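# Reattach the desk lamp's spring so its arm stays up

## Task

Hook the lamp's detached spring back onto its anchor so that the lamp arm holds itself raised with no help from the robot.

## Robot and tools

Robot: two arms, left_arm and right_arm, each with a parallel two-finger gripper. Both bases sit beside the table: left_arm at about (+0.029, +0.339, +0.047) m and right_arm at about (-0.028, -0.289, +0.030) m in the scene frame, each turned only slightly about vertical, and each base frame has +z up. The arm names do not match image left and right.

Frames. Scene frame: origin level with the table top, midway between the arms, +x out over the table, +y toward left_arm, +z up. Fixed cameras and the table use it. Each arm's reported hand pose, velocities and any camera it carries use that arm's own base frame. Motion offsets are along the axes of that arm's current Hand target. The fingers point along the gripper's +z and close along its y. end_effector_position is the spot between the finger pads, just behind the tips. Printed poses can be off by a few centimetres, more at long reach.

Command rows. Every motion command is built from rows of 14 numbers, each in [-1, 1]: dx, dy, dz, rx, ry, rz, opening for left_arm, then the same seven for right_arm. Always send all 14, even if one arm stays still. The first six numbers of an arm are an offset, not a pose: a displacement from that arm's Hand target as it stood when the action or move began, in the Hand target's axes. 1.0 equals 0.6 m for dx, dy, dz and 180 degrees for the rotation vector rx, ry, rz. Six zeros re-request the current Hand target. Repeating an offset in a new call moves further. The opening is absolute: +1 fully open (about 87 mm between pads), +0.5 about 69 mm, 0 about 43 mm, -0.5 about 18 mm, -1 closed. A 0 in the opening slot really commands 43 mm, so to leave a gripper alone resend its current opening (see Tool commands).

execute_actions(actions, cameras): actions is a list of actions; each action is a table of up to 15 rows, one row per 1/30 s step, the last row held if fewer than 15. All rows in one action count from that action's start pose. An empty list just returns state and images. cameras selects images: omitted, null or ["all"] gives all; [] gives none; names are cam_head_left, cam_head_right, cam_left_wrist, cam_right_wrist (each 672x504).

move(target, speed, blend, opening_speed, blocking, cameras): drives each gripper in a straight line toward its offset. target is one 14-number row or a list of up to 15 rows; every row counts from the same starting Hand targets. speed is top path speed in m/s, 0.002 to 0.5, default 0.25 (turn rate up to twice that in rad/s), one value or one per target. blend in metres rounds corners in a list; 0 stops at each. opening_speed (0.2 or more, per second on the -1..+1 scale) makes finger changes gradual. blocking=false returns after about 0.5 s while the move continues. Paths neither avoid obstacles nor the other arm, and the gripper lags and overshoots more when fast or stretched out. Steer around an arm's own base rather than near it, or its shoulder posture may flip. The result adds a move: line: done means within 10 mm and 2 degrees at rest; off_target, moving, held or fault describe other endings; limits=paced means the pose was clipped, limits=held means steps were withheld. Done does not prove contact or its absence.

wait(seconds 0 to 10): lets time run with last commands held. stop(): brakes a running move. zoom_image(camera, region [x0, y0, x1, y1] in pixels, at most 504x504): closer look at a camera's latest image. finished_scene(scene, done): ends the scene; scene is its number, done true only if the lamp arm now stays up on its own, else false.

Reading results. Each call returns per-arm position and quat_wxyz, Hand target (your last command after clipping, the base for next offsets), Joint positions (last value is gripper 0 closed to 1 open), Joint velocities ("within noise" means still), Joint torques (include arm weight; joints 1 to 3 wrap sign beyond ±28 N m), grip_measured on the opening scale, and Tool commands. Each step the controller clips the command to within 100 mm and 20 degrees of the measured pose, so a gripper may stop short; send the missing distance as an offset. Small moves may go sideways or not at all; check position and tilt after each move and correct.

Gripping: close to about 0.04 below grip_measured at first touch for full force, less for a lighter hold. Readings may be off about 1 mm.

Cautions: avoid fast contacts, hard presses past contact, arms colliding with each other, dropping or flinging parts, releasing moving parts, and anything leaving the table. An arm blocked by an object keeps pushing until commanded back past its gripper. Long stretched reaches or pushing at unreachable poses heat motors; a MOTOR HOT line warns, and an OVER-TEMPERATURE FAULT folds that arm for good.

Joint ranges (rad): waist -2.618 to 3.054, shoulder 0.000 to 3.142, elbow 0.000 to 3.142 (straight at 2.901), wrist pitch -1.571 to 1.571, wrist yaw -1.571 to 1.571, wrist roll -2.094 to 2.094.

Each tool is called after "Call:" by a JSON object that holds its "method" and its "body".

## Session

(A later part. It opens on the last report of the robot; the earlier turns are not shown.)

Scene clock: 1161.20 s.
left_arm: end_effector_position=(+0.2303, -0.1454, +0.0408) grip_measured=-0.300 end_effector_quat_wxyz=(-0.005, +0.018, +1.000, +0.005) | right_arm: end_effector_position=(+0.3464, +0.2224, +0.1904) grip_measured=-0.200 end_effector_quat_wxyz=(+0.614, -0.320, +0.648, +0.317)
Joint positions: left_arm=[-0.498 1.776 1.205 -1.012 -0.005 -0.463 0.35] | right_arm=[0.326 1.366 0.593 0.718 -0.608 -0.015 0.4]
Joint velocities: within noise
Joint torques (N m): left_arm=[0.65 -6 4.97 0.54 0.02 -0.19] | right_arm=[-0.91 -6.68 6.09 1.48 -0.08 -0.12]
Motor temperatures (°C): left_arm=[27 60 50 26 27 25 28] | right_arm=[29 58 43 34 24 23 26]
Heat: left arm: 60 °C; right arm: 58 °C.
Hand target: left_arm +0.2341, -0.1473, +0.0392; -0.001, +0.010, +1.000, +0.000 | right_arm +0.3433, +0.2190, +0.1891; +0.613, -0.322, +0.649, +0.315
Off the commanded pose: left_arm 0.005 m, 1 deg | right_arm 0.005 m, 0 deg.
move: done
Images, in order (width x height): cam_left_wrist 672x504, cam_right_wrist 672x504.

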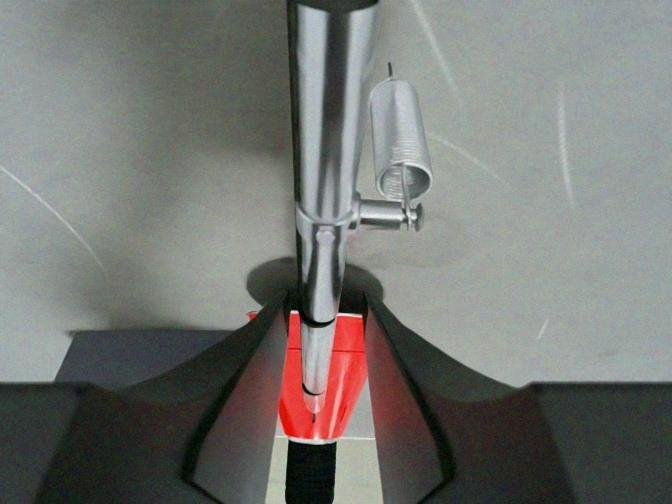

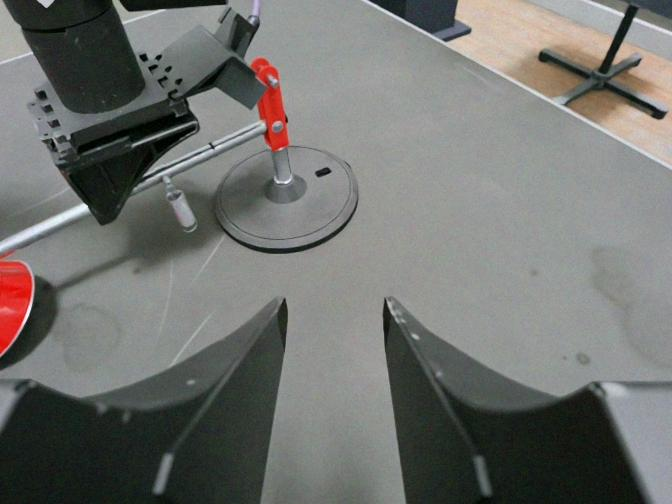

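Call:
{"method": "move", "body": {"target": [[0,0,0.004,0,0,0,-0.95,0,0,0,0,0,0,-0.2],[-0.013,0,-0.137,0,0,0,-0.95,0,0,0,0,0,0,-0.2],[-0.098,0,-0.257,0,0,0,-0.95,0,0,0,0,0,0,-0.2],[-0.207,0,-0.313,0,0,0,-0.95,0,0,0,0,0,0,-0.2]], "speed": 0.07, "blend": [0,0.02,0.02,0], "opening_speed": 1.0}}

Scene clock: 1171.93 s.
left_arm: end_effector_position=(+0.3414, -0.1508, +0.2084) grip_measured=-0.631 end_effector_quat_wxyz=(+0.084, +0.003, +0.995, -0.047) | right_arm: end_effector_position=(+0.3464, +0.2224, +0.1904) grip_measured=-0.200 end_effector_quat_wxyz=(+0.614, -0.320, +0.648, +0.317)
Joint positions: left_arm=[-0.363 2.03 2.243 -1.593 0.029 -0.359 0.184] | right_arm=[0.326 1.366 0.593 0.718 -0.608 -0.015 0.4]
Joint velocities: within noise
Joint torques (N m): left_arm=[1.29 -8.87 9.36 1.05 -0.1 0.02] | right_arm=[-0.88 -6.68 6.09 1.48 -0.08 -0.11]
Motor temperatures (°C): left_arm=[27 58 50 25 27 25 28] | right_arm=[29 57 43 34 24 23 26]
Heat: left arm: 58 °C; right arm: 57 °C.
Hand target: left_arm +0.3585, -0.1497, +0.2268; -0.001, +0.010, +1.000, -0.001 | right_arm +0.3433, +0.2190, +0.1891; +0.613, -0.322, +0.649, +0.315
Off the commanded pose: left_arm 0.025 m, 11 deg | right_arm 0.005 m, 0 deg.
joint read past its limit (left arm) — joint 4 (wrist pitch), lower limit.
joint sent to its limit (left arm) — joint 4 (wrist pitch), lower limit. The joint targets are off in orientation, not in position.
move: off_target (left_arm)

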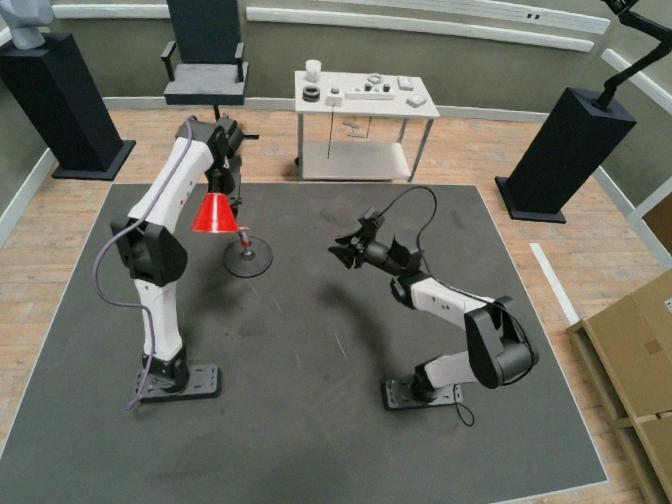

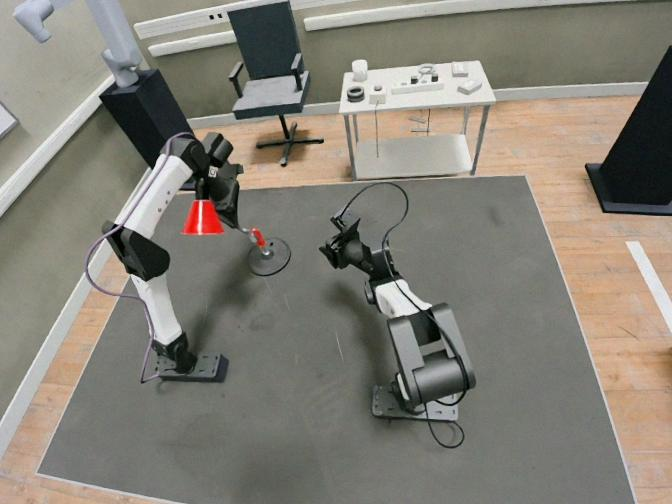

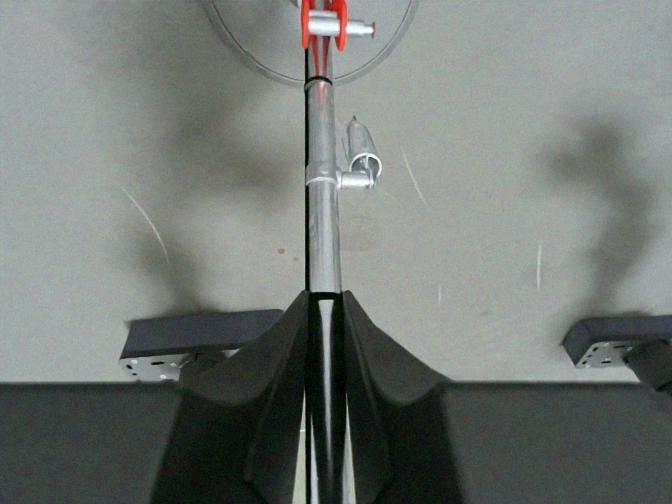

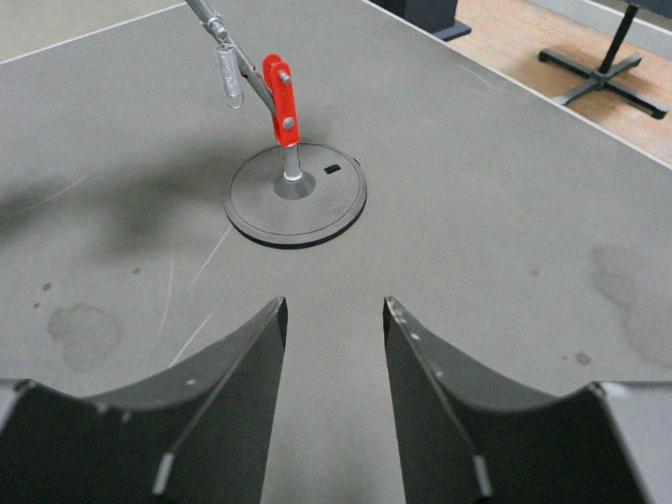

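Call:
{"method": "move", "body": {"target": [-0.06,0,-0.02,0,0,0,-0.95,0,0,0,0,0,0,-0.2], "speed": 0.06}}

Scene clock: 1189.07 s.
left_arm: end_effector_position=(+0.3773, -0.1529, +0.2064) grip_measured=-0.631 end_effector_quat_wxyz=(+0.111, +0.005, +0.992, -0.054) | right_arm: end_effector_position=(+0.3464, +0.2224, +0.1904) grip_measured=-0.200 end_effector_quat_wxyz=(+0.614, -0.320, +0.648, +0.317)
Joint positions: left_arm=[-0.339 2.148 2.415 -1.593 0.03 -0.332 0.184] | right_arm=[0.326 1.366 0.593 0.718 -0.608 -0.015 0.4]
Joint velocities: within noise
Joint torques (N m): left_arm=[1.47 -11.18 10.59 1.15 -0.09 -0.04] | right_arm=[-0.91 -6.71 6.09 1.48 -0.09 -0.11]
Motor temperatures (°C): left_arm=[27 56 53 26 27 25 29] | right_arm=[29 55 43 34 24 23 26]
Heat: left arm: 56 °C; right arm: 55 °C.
Hand target: left_arm +0.3944, -0.1505, +0.2387; -0.001, +0.010, +1.000, -0.001 | right_arm +0.3433, +0.2190, +0.1891; +0.613, -0.322, +0.649, +0.315
Off the commanded pose: left_arm 0.037 m, 14 deg | right_arm 0.005 m, 0 deg.
joint read past its limit (left arm) — joint 4 (wrist pitch), lower limit.
joint sent to its limit (left arm) — joint 4 (wrist pitch), lower limit. The joint targets are off in orientation, not in position.
move: off_target (left_arm)

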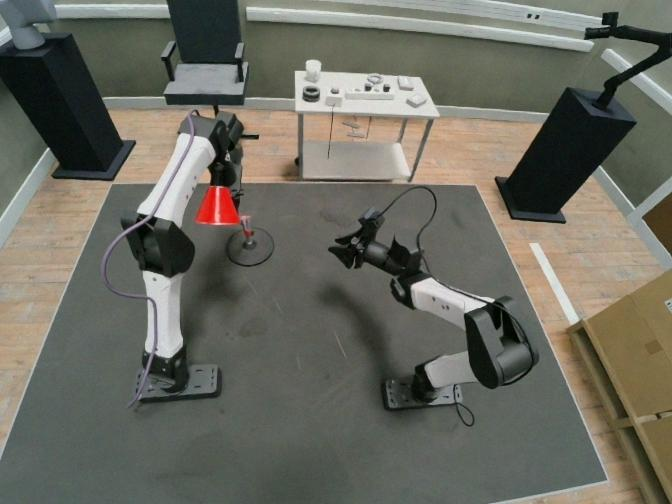

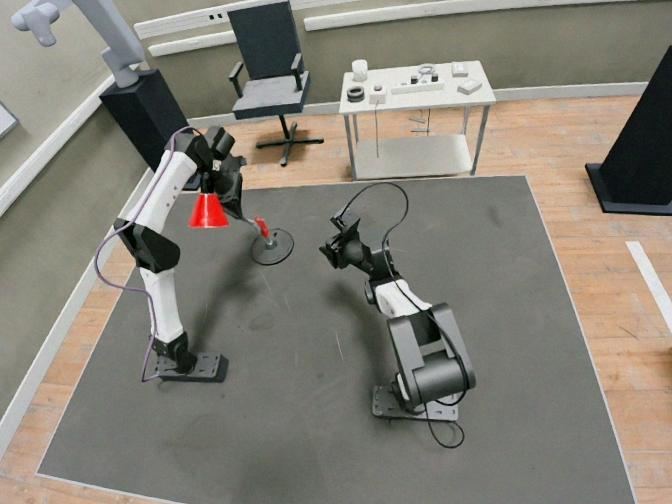

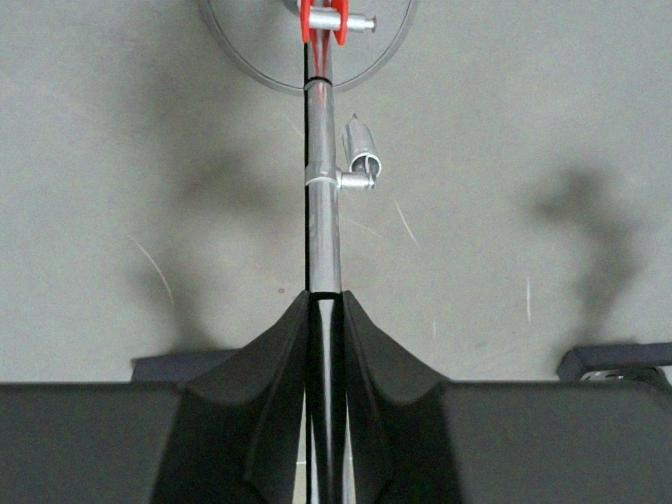

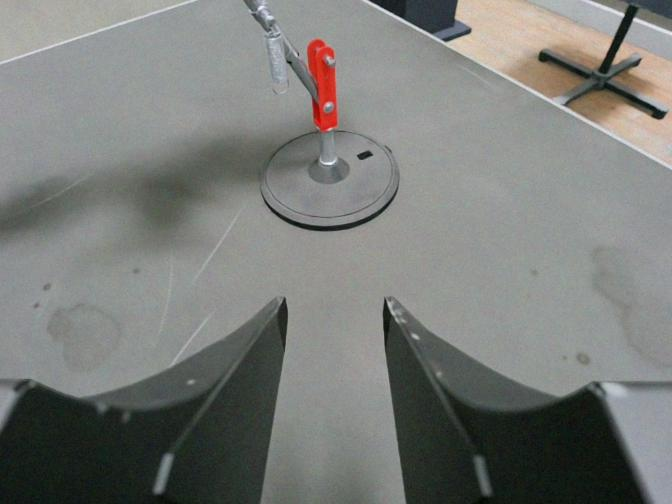

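Call:
{"method": "move", "body": {"target": [-0.01,0,-0.06,0,0,0,-0.95,0,0,0,0,0,0,-0.2], "speed": 0.06, "cameras": ["cam_left_wrist","cam_right_wrist"]}}

Call:
{"method": "zoom_image", "body": {"camera": "cam_right_wrist", "region": [180, 0, 430, 240]}}

Scene clock: 1197.70 s.
left_arm: end_effector_position=(+0.3842, -0.1511, +0.2082) grip_measured=-0.631 end_effector_quat_wxyz=(+0.119, +0.001, +0.991, -0.057) | right_arm: end_effector_position=(+0.3464, +0.2224, +0.1904) grip_measured=-0.200 end_effector_quat_wxyz=(+0.614, -0.320, +0.648, +0.317)
Joint positions: left_arm=[-0.329 2.164 2.449 -1.593 0.03 -0.332 0.184] | right_arm=[0.326 1.366 0.593 0.718 -0.608 -0.015 0.4]
Joint velocities: within noise
Joint torques (N m): left_arm=[1.13 -15.36 13.7 1.17 -0.05 -0.06] | right_arm=[-0.91 -6.69 6.09 1.49 -0.08 -0.11]
Motor temperatures (°C): left_arm=[27 58 55 26 27 25 29] | right_arm=[29 55 43 34 24 23 26]
Heat: left arm: 58 °C; right arm: 55 °C.
Hand target: left_arm +0.4005, -0.1505, +0.2748; -0.001, +0.010, +1.000, -0.001 | right_arm +0.3433, +0.2190, +0.1892; +0.613, -0.322, +0.649, +0.315
Off the commanded pose: left_arm 0.068 m, 15 deg | right_arm 0.005 m, 0 deg.
joint read past its limit (left arm) — joint 4 (wrist pitch), lower limit.
joint sent to its limit (left arm) — joint 4 (wrist pitch), lower limit. The joint targets are off in position and orientation.
move: off_target (left_arm)
Images, in order (width x height): cam_left_wrist 672x504, cam_right_wrist 672x504.

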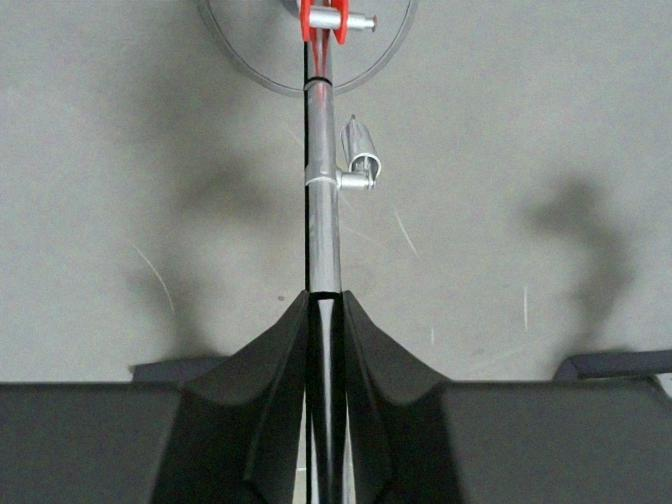

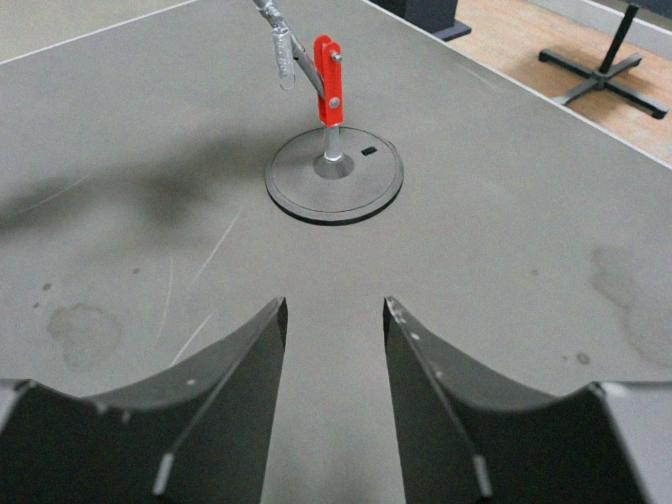

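Scaled by 2.016 from the camera's 672x504 image, which has a finer 960x720 frame.

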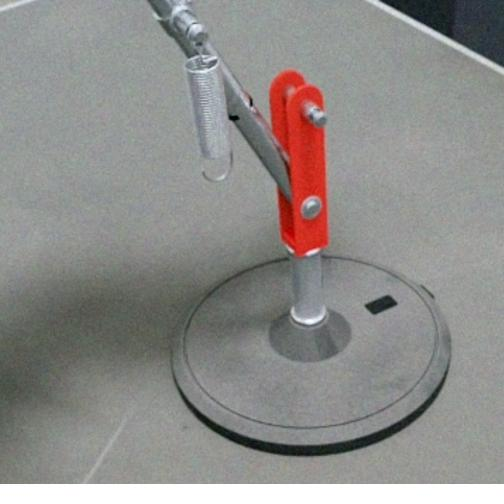

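Call:
{"method": "move", "body": {"target": [-0.06,0,-0.02,0,0,0,-0.95,0,0,0,0,0,0,-0.2], "speed": 0.08, "cameras": ["cam_right_wrist","cam_left_wrist"]}}

Call:
{"method": "zoom_image", "body": {"camera": "cam_right_wrist", "region": [180, 0, 430, 240]}}

Scene clock: 1207.27 s.
left_arm: end_effector_position=(+0.4230, -0.1518, +0.2048) grip_measured=-0.630 end_effector_quat_wxyz=(+0.155, -0.007, +0.986, -0.065) | right_arm: end_effector_position=(+0.3464, +0.2224, +0.1904) grip_measured=-0.200 end_effector_quat_wxyz=(+0.614, -0.320, +0.648, +0.317)
Joint positions: left_arm=[-0.304 2.299 2.658 -1.593 0.028 -0.323 0.185] | right_arm=[0.326 1.366 0.593 0.718 -0.608 -0.015 0.4]
Joint velocities: within noise
Joint torques (N m): left_arm=[0.87 -17.32 14.41 1.29 -0.02 -0.04] | right_arm=[-0.88 -6.68 6.08 1.48 -0.08 -0.11]
Motor temperatures (°C): left_arm=[27 64 60 26 27 25 29] | right_arm=[29 54 43 34 24 23 26]
Heat: left arm: 64 °C; right arm: 54 °C.
Hand target: left_arm +0.4365, -0.1513, +0.2867; -0.001, +0.010, +1.000, -0.001 | right_arm +0.3433, +0.2190, +0.1892; +0.613, -0.322, +0.649, +0.315
Off the commanded pose: left_arm 0.083 m, 20 deg | right_arm 0.005 m, 0 deg.
joint read past its limit (left arm) — joint 4 (wrist pitch), lower limit.
joint sent to its limit (left arm) — joint 4 (wrist pitch), lower limit. The joint targets are off in position and orientation.
move: off_target (left_arm)
Images, in order (width x height): cam_left_wrist 672x504, cam_right_wrist 672x504.

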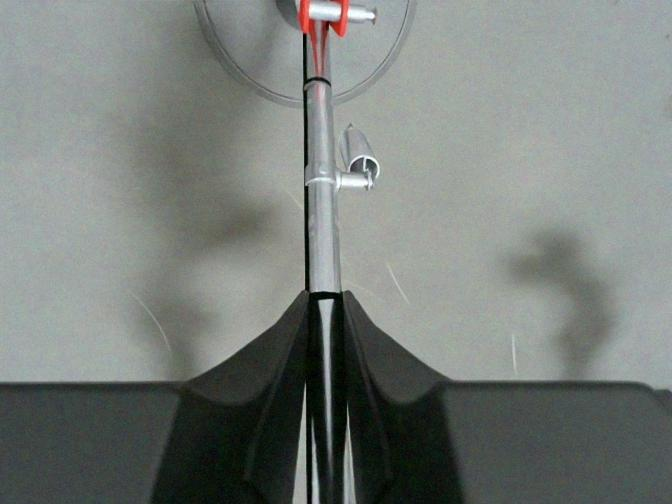

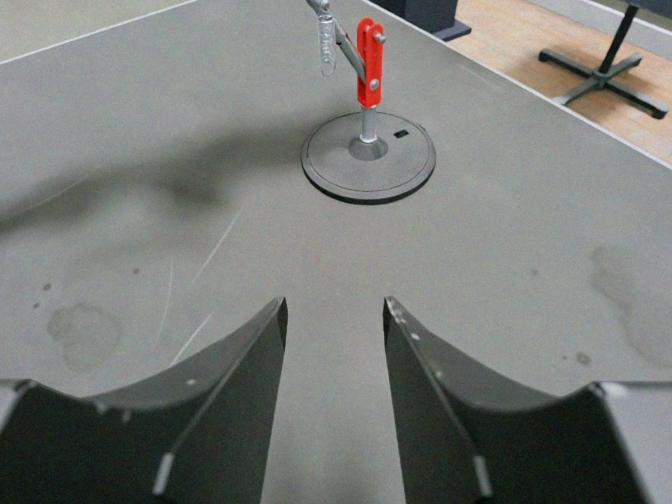

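Scaled by 2.016 from the camera's 672x504 image, which has a finer 960x720 frame.

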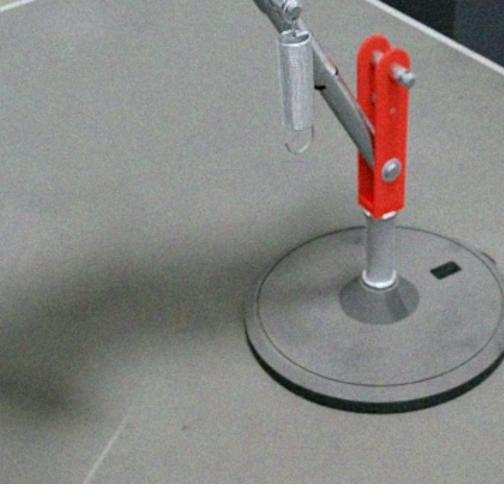

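Call:
{"method": "move", "body": {"target": [0.228,0,0.085,0,0,0,-1,0,0,0,0,0,0,-0.2], "speed": 0.06, "cameras": ["cam_right_wrist","cam_left_wrist"]}}

Scene clock: 1220.83 s.
left_arm: end_effector_position=(+0.3252, -0.1476, +0.2020) grip_measured=-0.634 end_effector_quat_wxyz=(+0.098, +0.003, +0.995, -0.033) | right_arm: end_effector_position=(+0.3464, +0.2224, +0.1904) grip_measured=-0.200 end_effector_quat_wxyz=(+0.614, -0.320, +0.648, +0.317)
Joint positions: left_arm=[-0.389 1.913 2.046 -1.497 -0.013 -0.382 0.183] | right_arm=[0.326 1.366 0.593 0.718 -0.608 -0.015 0.4]
Joint velocities: within noise
Joint torques (N m): left_arm=[-1.39 -14.04 6.35 0.11 0.16 -0.15] | right_arm=[-0.9 -6.69 6.09 1.48 -0.09 -0.11]
Motor temperatures (°C): left_arm=[27 72 60 26 27 25 29] | right_arm=[29 54 43 35 24 23 26]
Heat: left arm: 72 °C; right arm: 54 °C.
Hand target: left_arm +0.2996, -0.1485, +0.2359; -0.001, +0.010, +1.000, +0.000 | right_arm +0.3433, +0.2190, +0.1892; +0.613, -0.322, +0.649, +0.315
Off the commanded pose: left_arm 0.042 m, 12 deg | right_arm 0.005 m, 0 deg.
joint sent to its limit (left arm) — joint 4 (wrist pitch), lower limit. The joint targets are off in position and orientation.
move: off_target (left_arm)
Images, in order (width x height): cam_left_wrist 672x504, cam_right_wrist 672x504.

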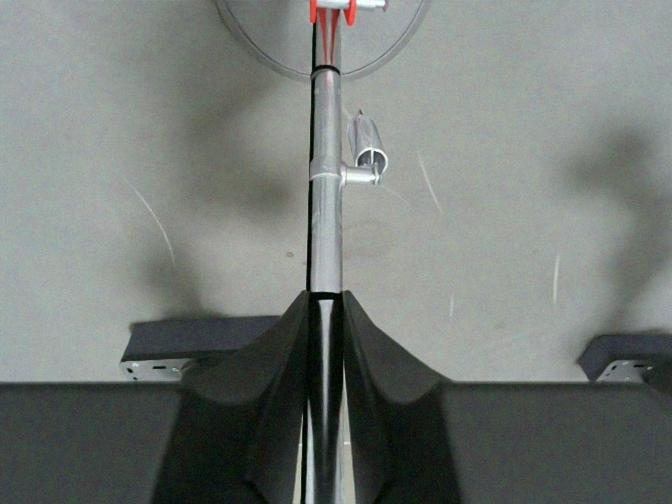

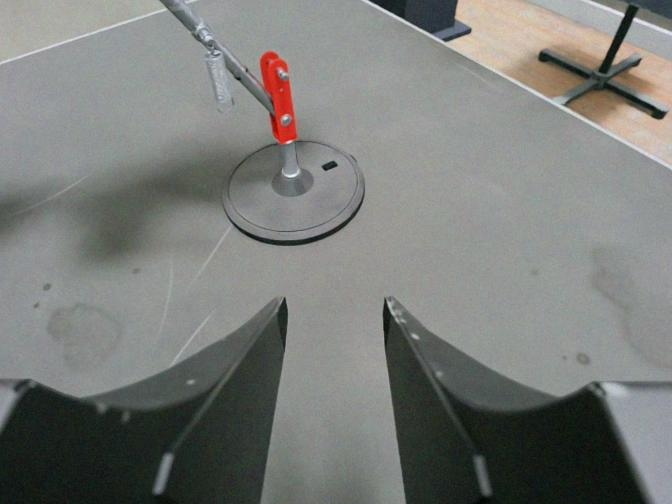

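Call:
{"method": "move", "body": {"target": [0.16,0,0.04,0,0,0,-1,0,0,0,0,0,0,-0.2], "speed": 0.08, "cameras": ["cam_right_wrist","cam_head_left"]}}

Scene clock: 1225.37 s.
left_arm: end_effector_position=(+0.2325, -0.1505, +0.1912) grip_measured=-0.634 end_effector_quat_wxyz=(+0.061, +0.006, +0.998, -0.020) | right_arm: end_effector_position=(+0.3464, +0.2224, +0.1904) grip_measured=-0.200 end_effector_quat_wxyz=(+0.614, -0.320, +0.648, +0.317)
Joint positions: left_arm=[-0.518 1.639 1.668 -1.473 -0.025 -0.504 0.183] | right_arm=[0.326 1.366 0.593 0.718 -0.608 -0.015 0.4]
Joint velocities: within noise
Joint torques (N m): left_arm=[-1.26 -10.13 6.09 -0.28 0.26 -0.18] | right_arm=[-0.9 -6.69 6.08 1.48 -0.09 -0.11]
Motor temperatures (°C): left_arm=[27 71 59 26 27 25 29] | right_arm=[29 53 43 35 24 23 26]
Heat: left arm: 71 °C; right arm: 53 °C.
Hand target: left_arm +0.2036, -0.1465, +0.2120; -0.001, +0.010, +1.000, -0.001 | right_arm +0.3433, +0.2190, +0.1892; +0.613, -0.322, +0.649, +0.315
Off the commanded pose: left_arm 0.036 m, 7 deg | right_arm 0.005 m, 0 deg.
joint sent to its limit (left arm) — joint 4 (wrist pitch), lower limit. The joint targets are off in orientation, not in position.
move: off_target (left_arm)
Images, in order (width x height): cam_head_left 672x504, cam_right_wrist 672x504.

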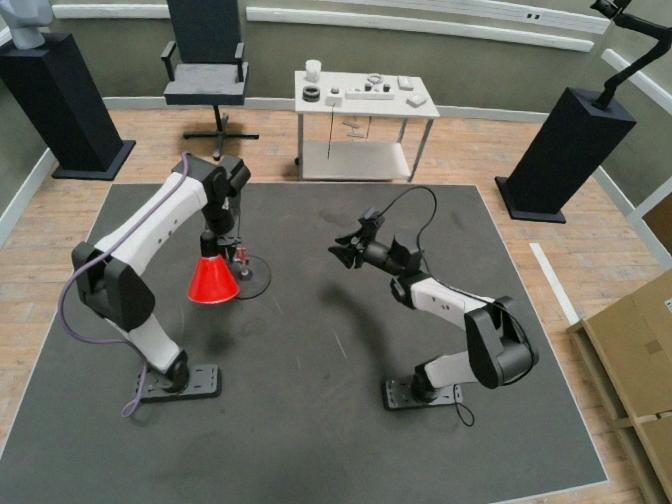

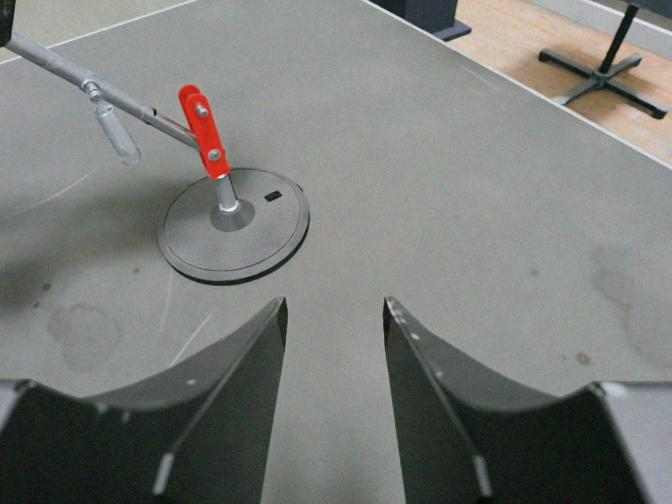

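Call:
{"method": "move", "body": {"target": [0.13,0,0.03,0,0,0,-1,0,0,0,0,0,0,-0.2], "speed": 0.08, "cameras": ["cam_right_wrist","cam_head_left"]}}

Scene clock: 1230.40 s.
left_arm: end_effector_position=(+0.1545, -0.1522, +0.1797) grip_measured=-0.634 end_effector_quat_wxyz=(+0.049, +0.008, +0.999, -0.014) | right_arm: end_effector_position=(+0.3464, +0.2224, +0.1904) grip_measured=-0.200 end_effector_quat_wxyz=(+0.614, -0.320, +0.648, +0.317)
Joint positions: left_arm=[-0.691 1.416 1.407 -1.467 -0.041 -0.673 0.183] | right_arm=[0.326 1.366 0.593 0.718 -0.608 -0.015 0.4]
Joint velocities: within noise
Joint torques (N m): left_arm=[-1.26 -7.16 5.97 -0.4 0.38 -0.21] | right_arm=[-0.9 -6.68 6.08 1.48 -0.09 -0.11]
Motor temperatures (°C): left_arm=[27 71 58 26 27 25 29] | right_arm=[29 53 43 35 24 23 25]
Heat: left arm: 71 °C; right arm: 53 °C.
Hand target: left_arm +0.1256, -0.1450, +0.1941; -0.001, +0.010, +1.000, -0.001 | right_arm +0.3433, +0.2190, +0.1892; +0.613, -0.322, +0.649, +0.315
Off the commanded pose: left_arm 0.033 m, 6 deg | right_arm 0.005 m, 0 deg.
joint sent to its limit (left arm) — joint 4 (wrist pitch), lower limit. The joint targets are off in orientation, not in position.
move: off_target (left_arm)
Images, in order (width x height): cam_head_left 672x504, cam_right_wrist 672x504.

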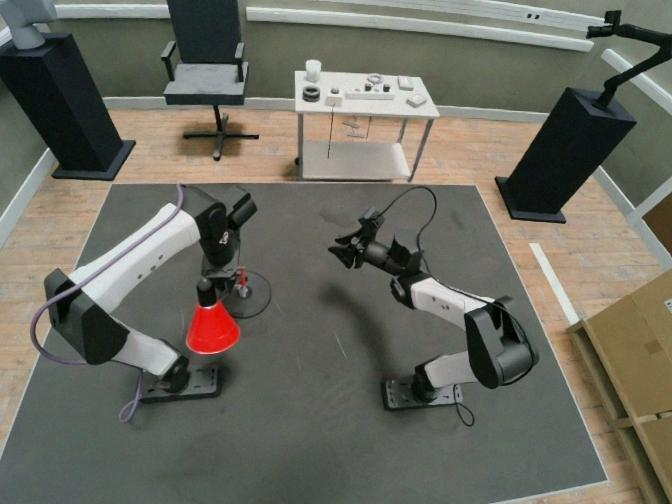

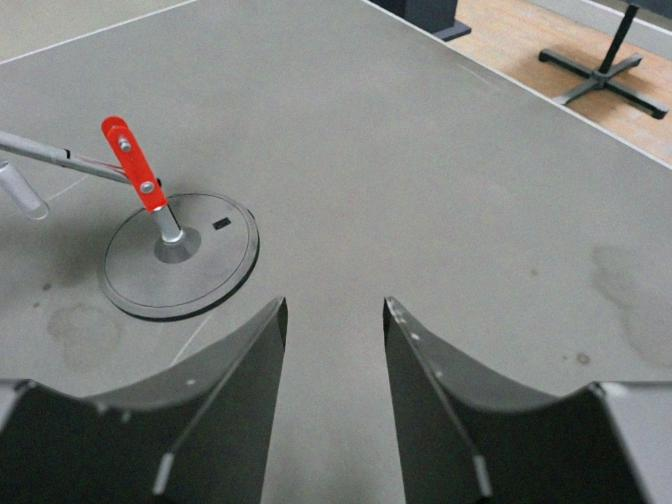

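Call:
{"method": "move", "body": {"target": [[-0.14,0,-0.08,0,0,0,-1,0,0,0,0,0,0,-0.2],[-0.27,0,-0.13,0,0,0,-1,0,0,0,0,0,0,-0.2]], "speed": 0.06, "blend": 0.03}}

Scene clock: 1237.67 s.
left_arm: end_effector_position=(+0.2708, -0.1426, +0.2230) grip_measured=-0.633 end_effector_quat_wxyz=(+0.067, +0.004, +0.997, -0.042) | right_arm: end_effector_position=(+0.3464, +0.2224, +0.1904) grip_measured=-0.200 end_effector_quat_wxyz=(+0.614, -0.320, +0.648, +0.317)
Joint positions: left_arm=[-0.417 1.776 1.956 -1.593 0.023 -0.41 0.183] | right_arm=[0.326 1.366 0.593 0.718 -0.608 -0.015 0.4]
Joint velocities: within noise
Joint torques (N m): left_arm=[0.69 -11.43 13.48 0.99 0 -0.07] | right_arm=[-0.91 -6.69 6.09 1.48 -0.08 -0.11]
Motor temperatures (°C): left_arm=[27 69 58 26 27 25 29] | right_arm=[28 53 43 35 24 23 25]
Heat: left arm: 69 °C; right arm: 53 °C.
Hand target: left_arm +0.2877, -0.1482, +0.2719; -0.001, +0.010, +1.000, -0.001 | right_arm +0.3433, +0.2190, +0.1892; +0.613, -0.322, +0.649, +0.315
Off the commanded pose: left_arm 0.052 m, 9 deg | right_arm 0.005 m, 0 deg.
joint read past its limit (left arm) — joint 4 (wrist pitch), lower limit.
joint sent to its limit (left arm) — joint 4 (wrist pitch), lower limit. The joint targets are off in position and orientation.
move: off_target (left_arm)

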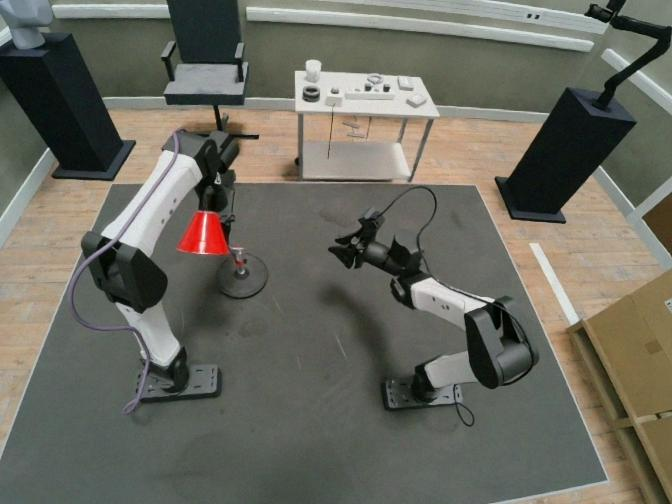

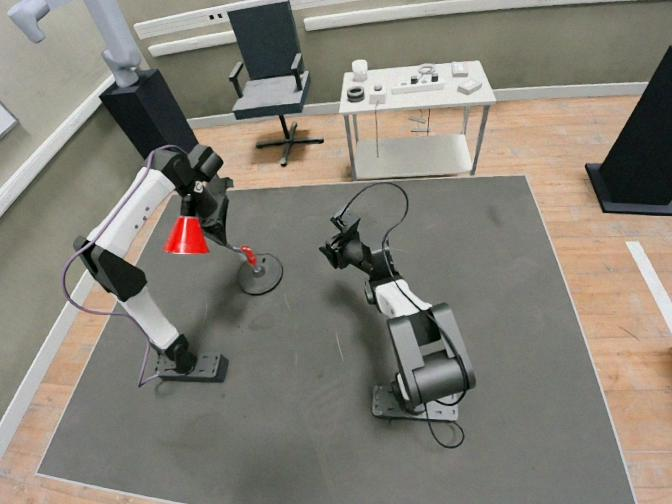

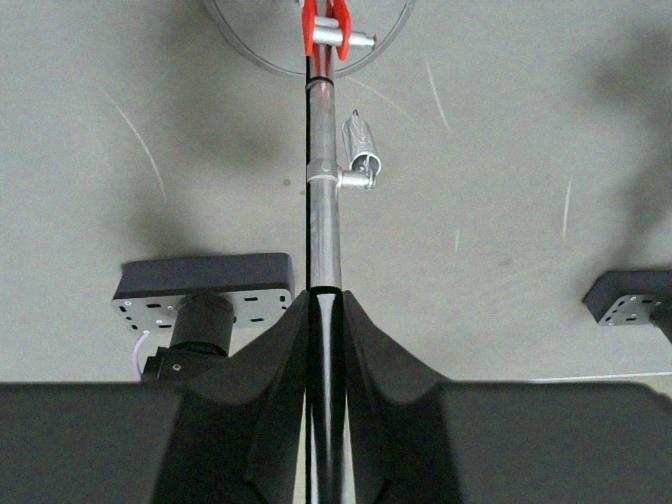

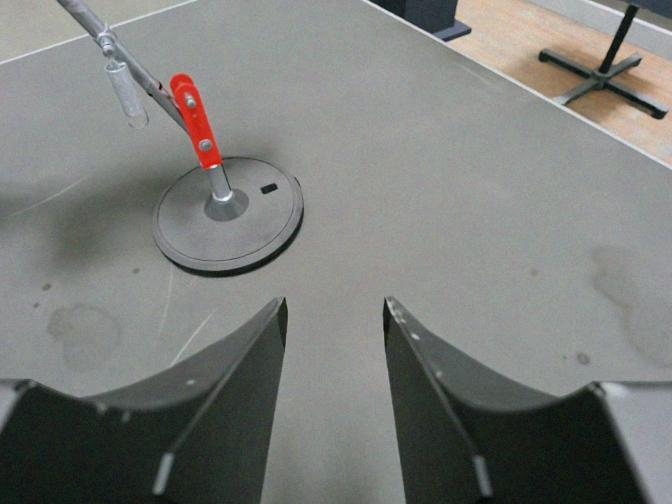

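Call:
{"method": "move", "body": {"target": [-0.01,0,-0.06,0,0,0,-0.9,0,0,0,0,0,0,-0.2], "speed": 0.05, "cameras": ["cam_right_wrist","cam_left_wrist"]}}

Call:
{"method": "zoom_image", "body": {"camera": "cam_right_wrist", "region": [40, 0, 320, 280]}}

Scene clock: 1247.33 s.
left_arm: end_effector_position=(+0.2927, -0.1436, +0.3032) grip_measured=-0.900 end_effector_quat_wxyz=(+0.216, -0.001, +0.971, -0.100) | right_arm: end_effector_position=(+0.3464, +0.2224, +0.1904) grip_measured=-0.200 end_effector_quat_wxyz=(+0.614, -0.320, +0.648, +0.317)
Joint positions: left_arm=[-0.397 1.703 2.185 -1.572 0.016 -0.402 0.05] | right_arm=[0.326 1.366 0.593 0.718 -0.608 -0.015 0.4]
Joint velocities: within noise
Joint torques (N m): left_arm=[-0.55 -5.48 5.31 1.33 0.06 -0.12] | right_arm=[-0.88 -6.69 6.08 1.48 -0.09 -0.11]
Motor temperatures (°C): left_arm=[27 71 61 26 27 25 29] | right_arm=[28 52 43 35 24 23 25]
Heat: left arm: 71 °C; right arm: 52 °C.
Hand target: left_arm +0.2937, -0.1483, +0.3079; +0.060, +0.007, +0.998, -0.028 | right_arm +0.3433, +0.2190, +0.1892; +0.613, -0.322, +0.649, +0.315
Off the commanded pose: left_arm 0.007 m, 28 deg; orientation clipped | right_arm 0.005 m, 0 deg.
joint read past its limit (left arm) — joint 4 (wrist pitch), lower limit.
joint sent to its limit (left arm) — joint 4 (wrist pitch), lower limit. The joint targets are off in orientation, not in position.
move: off_target (left_arm); limits=paced
Images, in order (width x height): cam_left_wrist 672x504, cam_right_wrist 672x504.

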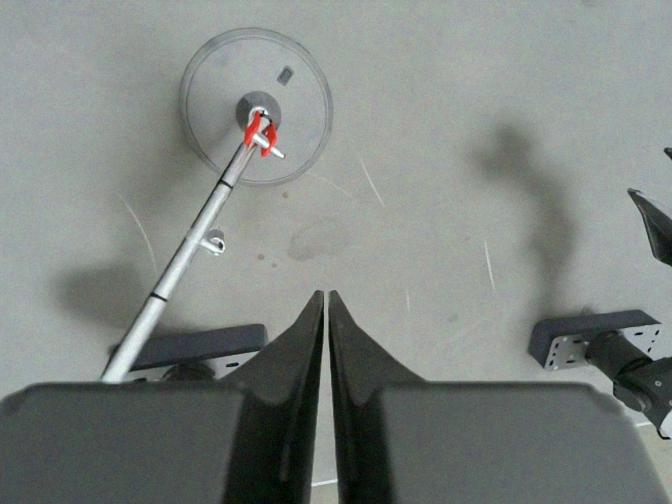

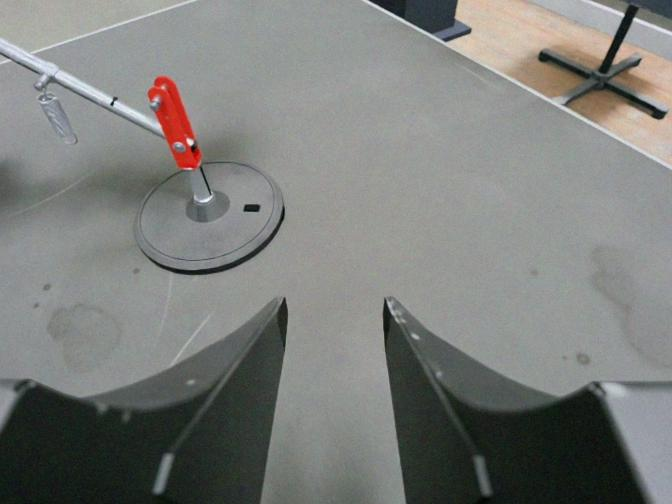

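Scaled by 1.800 from the camera's 672x504 image, which has a finer 960x720 frame.

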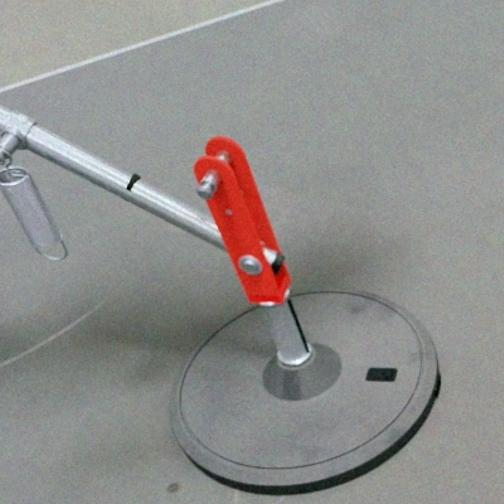

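Call:
{"method": "move", "body": {"target": [[0.1,0.18,0,0,0,0,-0.2,0,0,0,0,0,0,-0.2],[0.123,0.18,0,0.261,-0.45,0.261,-0.2,0,0,0,0,0,0,-0.2]], "speed": 0.3}}

Scene clock: 1268.80 s.
left_arm: end_effector_position=(+0.2231, -0.0416, +0.2903) grip_measured=-0.200 end_effector_quat_wxyz=(+0.648, +0.311, +0.634, -0.285) | right_arm: end_effector_position=(+0.3464, +0.2224, +0.1904) grip_measured=-0.200 end_effector_quat_wxyz=(+0.614, -0.320, +0.648, +0.317)
Joint positions: left_arm=[0.701 1.044 1.057 -1.442 1.573 1.472 0.4] | right_arm=[0.326 1.366 0.593 0.718 -0.608 -0.015 0.4]
Joint velocities: within noise
Joint torques (N m): left_arm=[0.87 -1.92 4.9 0.58 0.58 -0.02] | right_arm=[-0.91 -6.69 6.11 1.49 -0.08 -0.11]
Motor temperatures (°C): left_arm=[27 62 56 27 27 25 28] | right_arm=[28 52 43 35 24 23 25]
Heat: left arm: 62 °C; right arm: 52 °C.
Hand target: left_arm +0.2224, -0.0397, +0.2930; +0.655, +0.363, +0.560, -0.355 | right_arm +0.3433, +0.2190, +0.1892; +0.613, -0.322, +0.649, +0.315
Off the commanded pose: left_arm 0.003 m, 13 deg | right_arm 0.005 m, 0 deg.
joint sent to its limit (left arm) — joint 5 (wrist yaw), upper limit. The joint targets are off in orientation, not in position.
move: off_target (left_arm)

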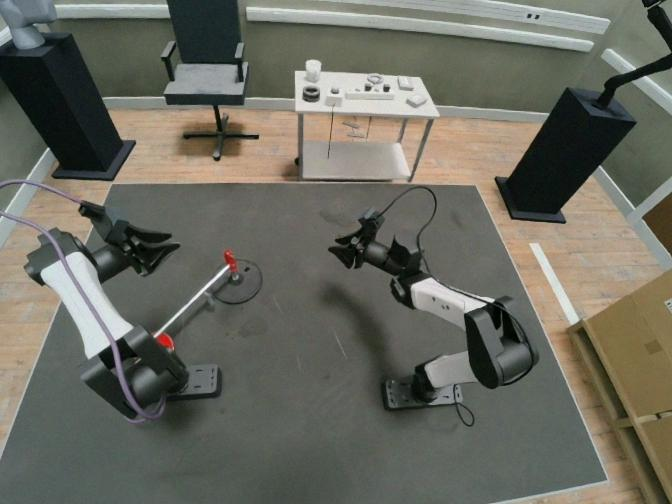

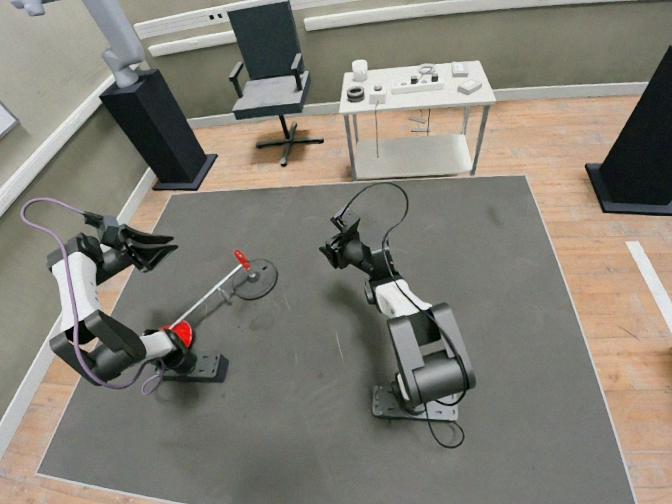

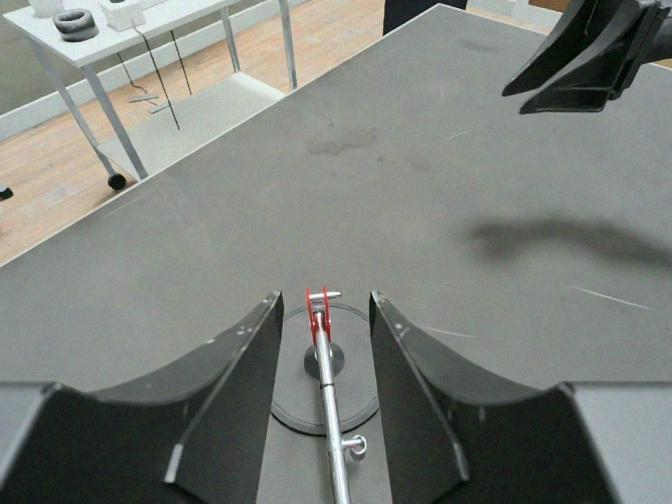

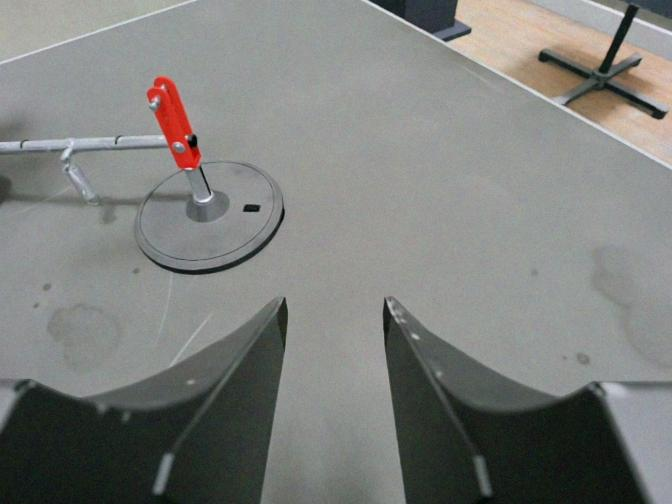

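Call:
{"method": "move", "body": {"target": [0.2,-0.06,-0.06,0,0,0.38,-0.1,0,0,0,0,0,0,-0.2], "speed": 0.2}}

Scene clock: 1281.87 s.
left_arm: end_effector_position=(+0.1905, -0.0362, +0.1644) grip_measured=-0.100 end_effector_quat_wxyz=(+0.680, +0.558, +0.431, +0.199) | right_arm: end_effector_position=(+0.3464, +0.2224, +0.1904) grip_measured=-0.200 end_effector_quat_wxyz=(+0.614, -0.320, +0.648, +0.317)
Joint positions: left_arm=[0.946 0.144 0.244 -0.975 1.577 2.073 0.45] | right_arm=[0.326 1.366 0.593 0.718 -0.608 -0.015 0.4]
Joint velocities: within noise
Joint torques (N m): left_arm=[0.9 1.65 5.19 1.19 0.45 -0.08] | right_arm=[-0.9 -6.67 6.08 1.48 -0.08 -0.11]
Motor temperatures (°C): left_arm=[27 58 54 26 27 25 28] | right_arm=[28 51 43 35 24 23 25]
Heat: left arm: 58 °C; right arm: 51 °C.
Hand target: left_arm +0.1885, -0.0328, +0.1674; +0.730, +0.604, +0.302, +0.105 | right_arm +0.3433, +0.2190, +0.1892; +0.613, -0.322, +0.649, +0.315
Off the commanded pose: left_arm 0.005 m, 26 deg; orientation clipped | right_arm 0.005 m, 0 deg.
joint sent to its limit (left arm) — joint 5 (wrist yaw), upper limit; joint 6 (wrist roll), upper limit. The joint targets are off in orientation, not in position.
move: off_target (left_arm); limits=paced

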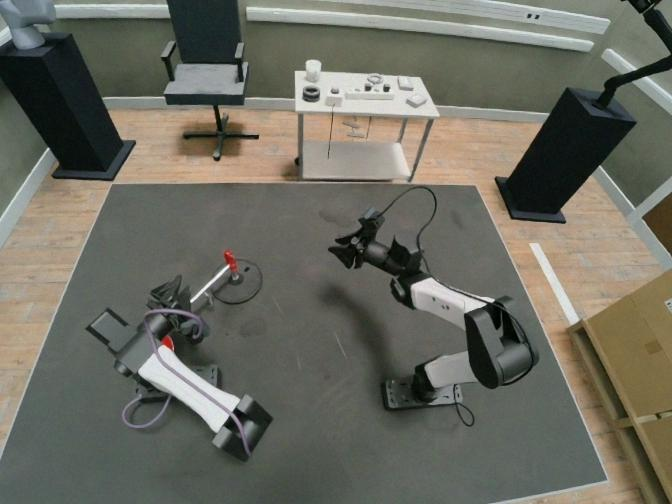

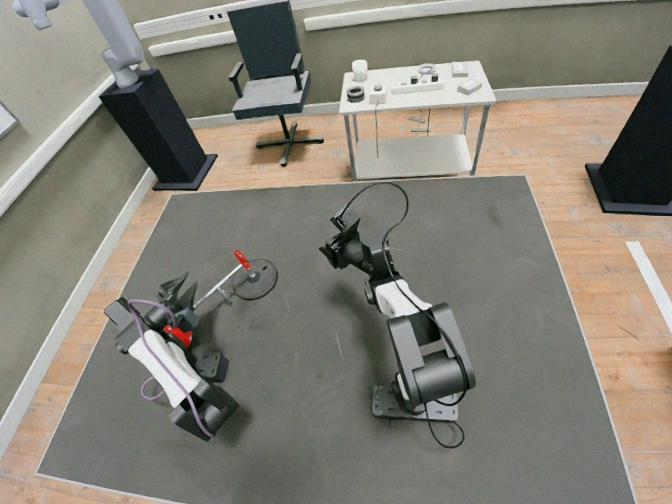

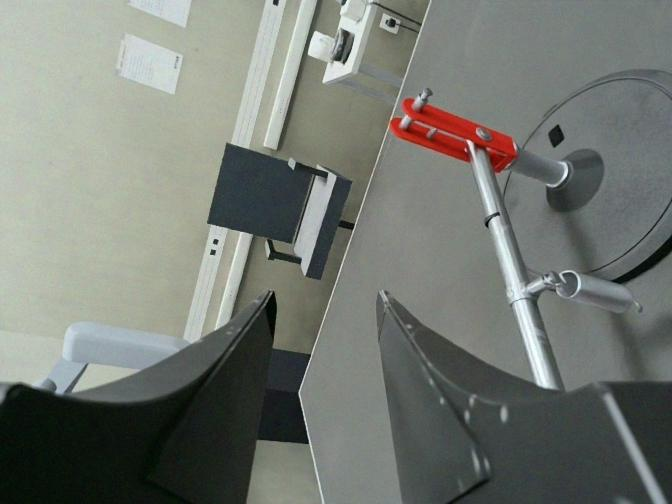

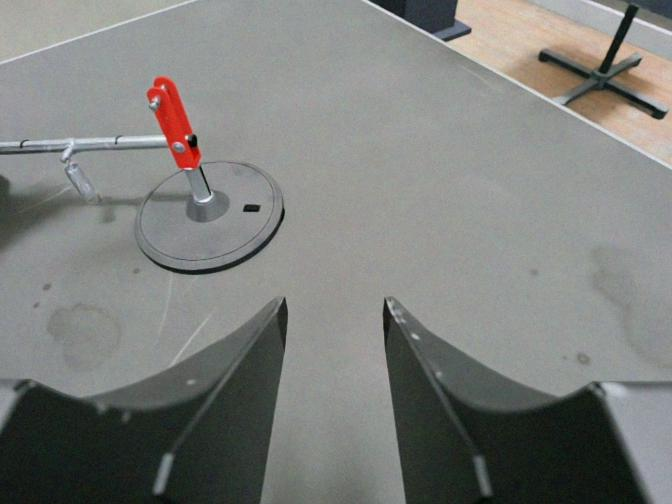

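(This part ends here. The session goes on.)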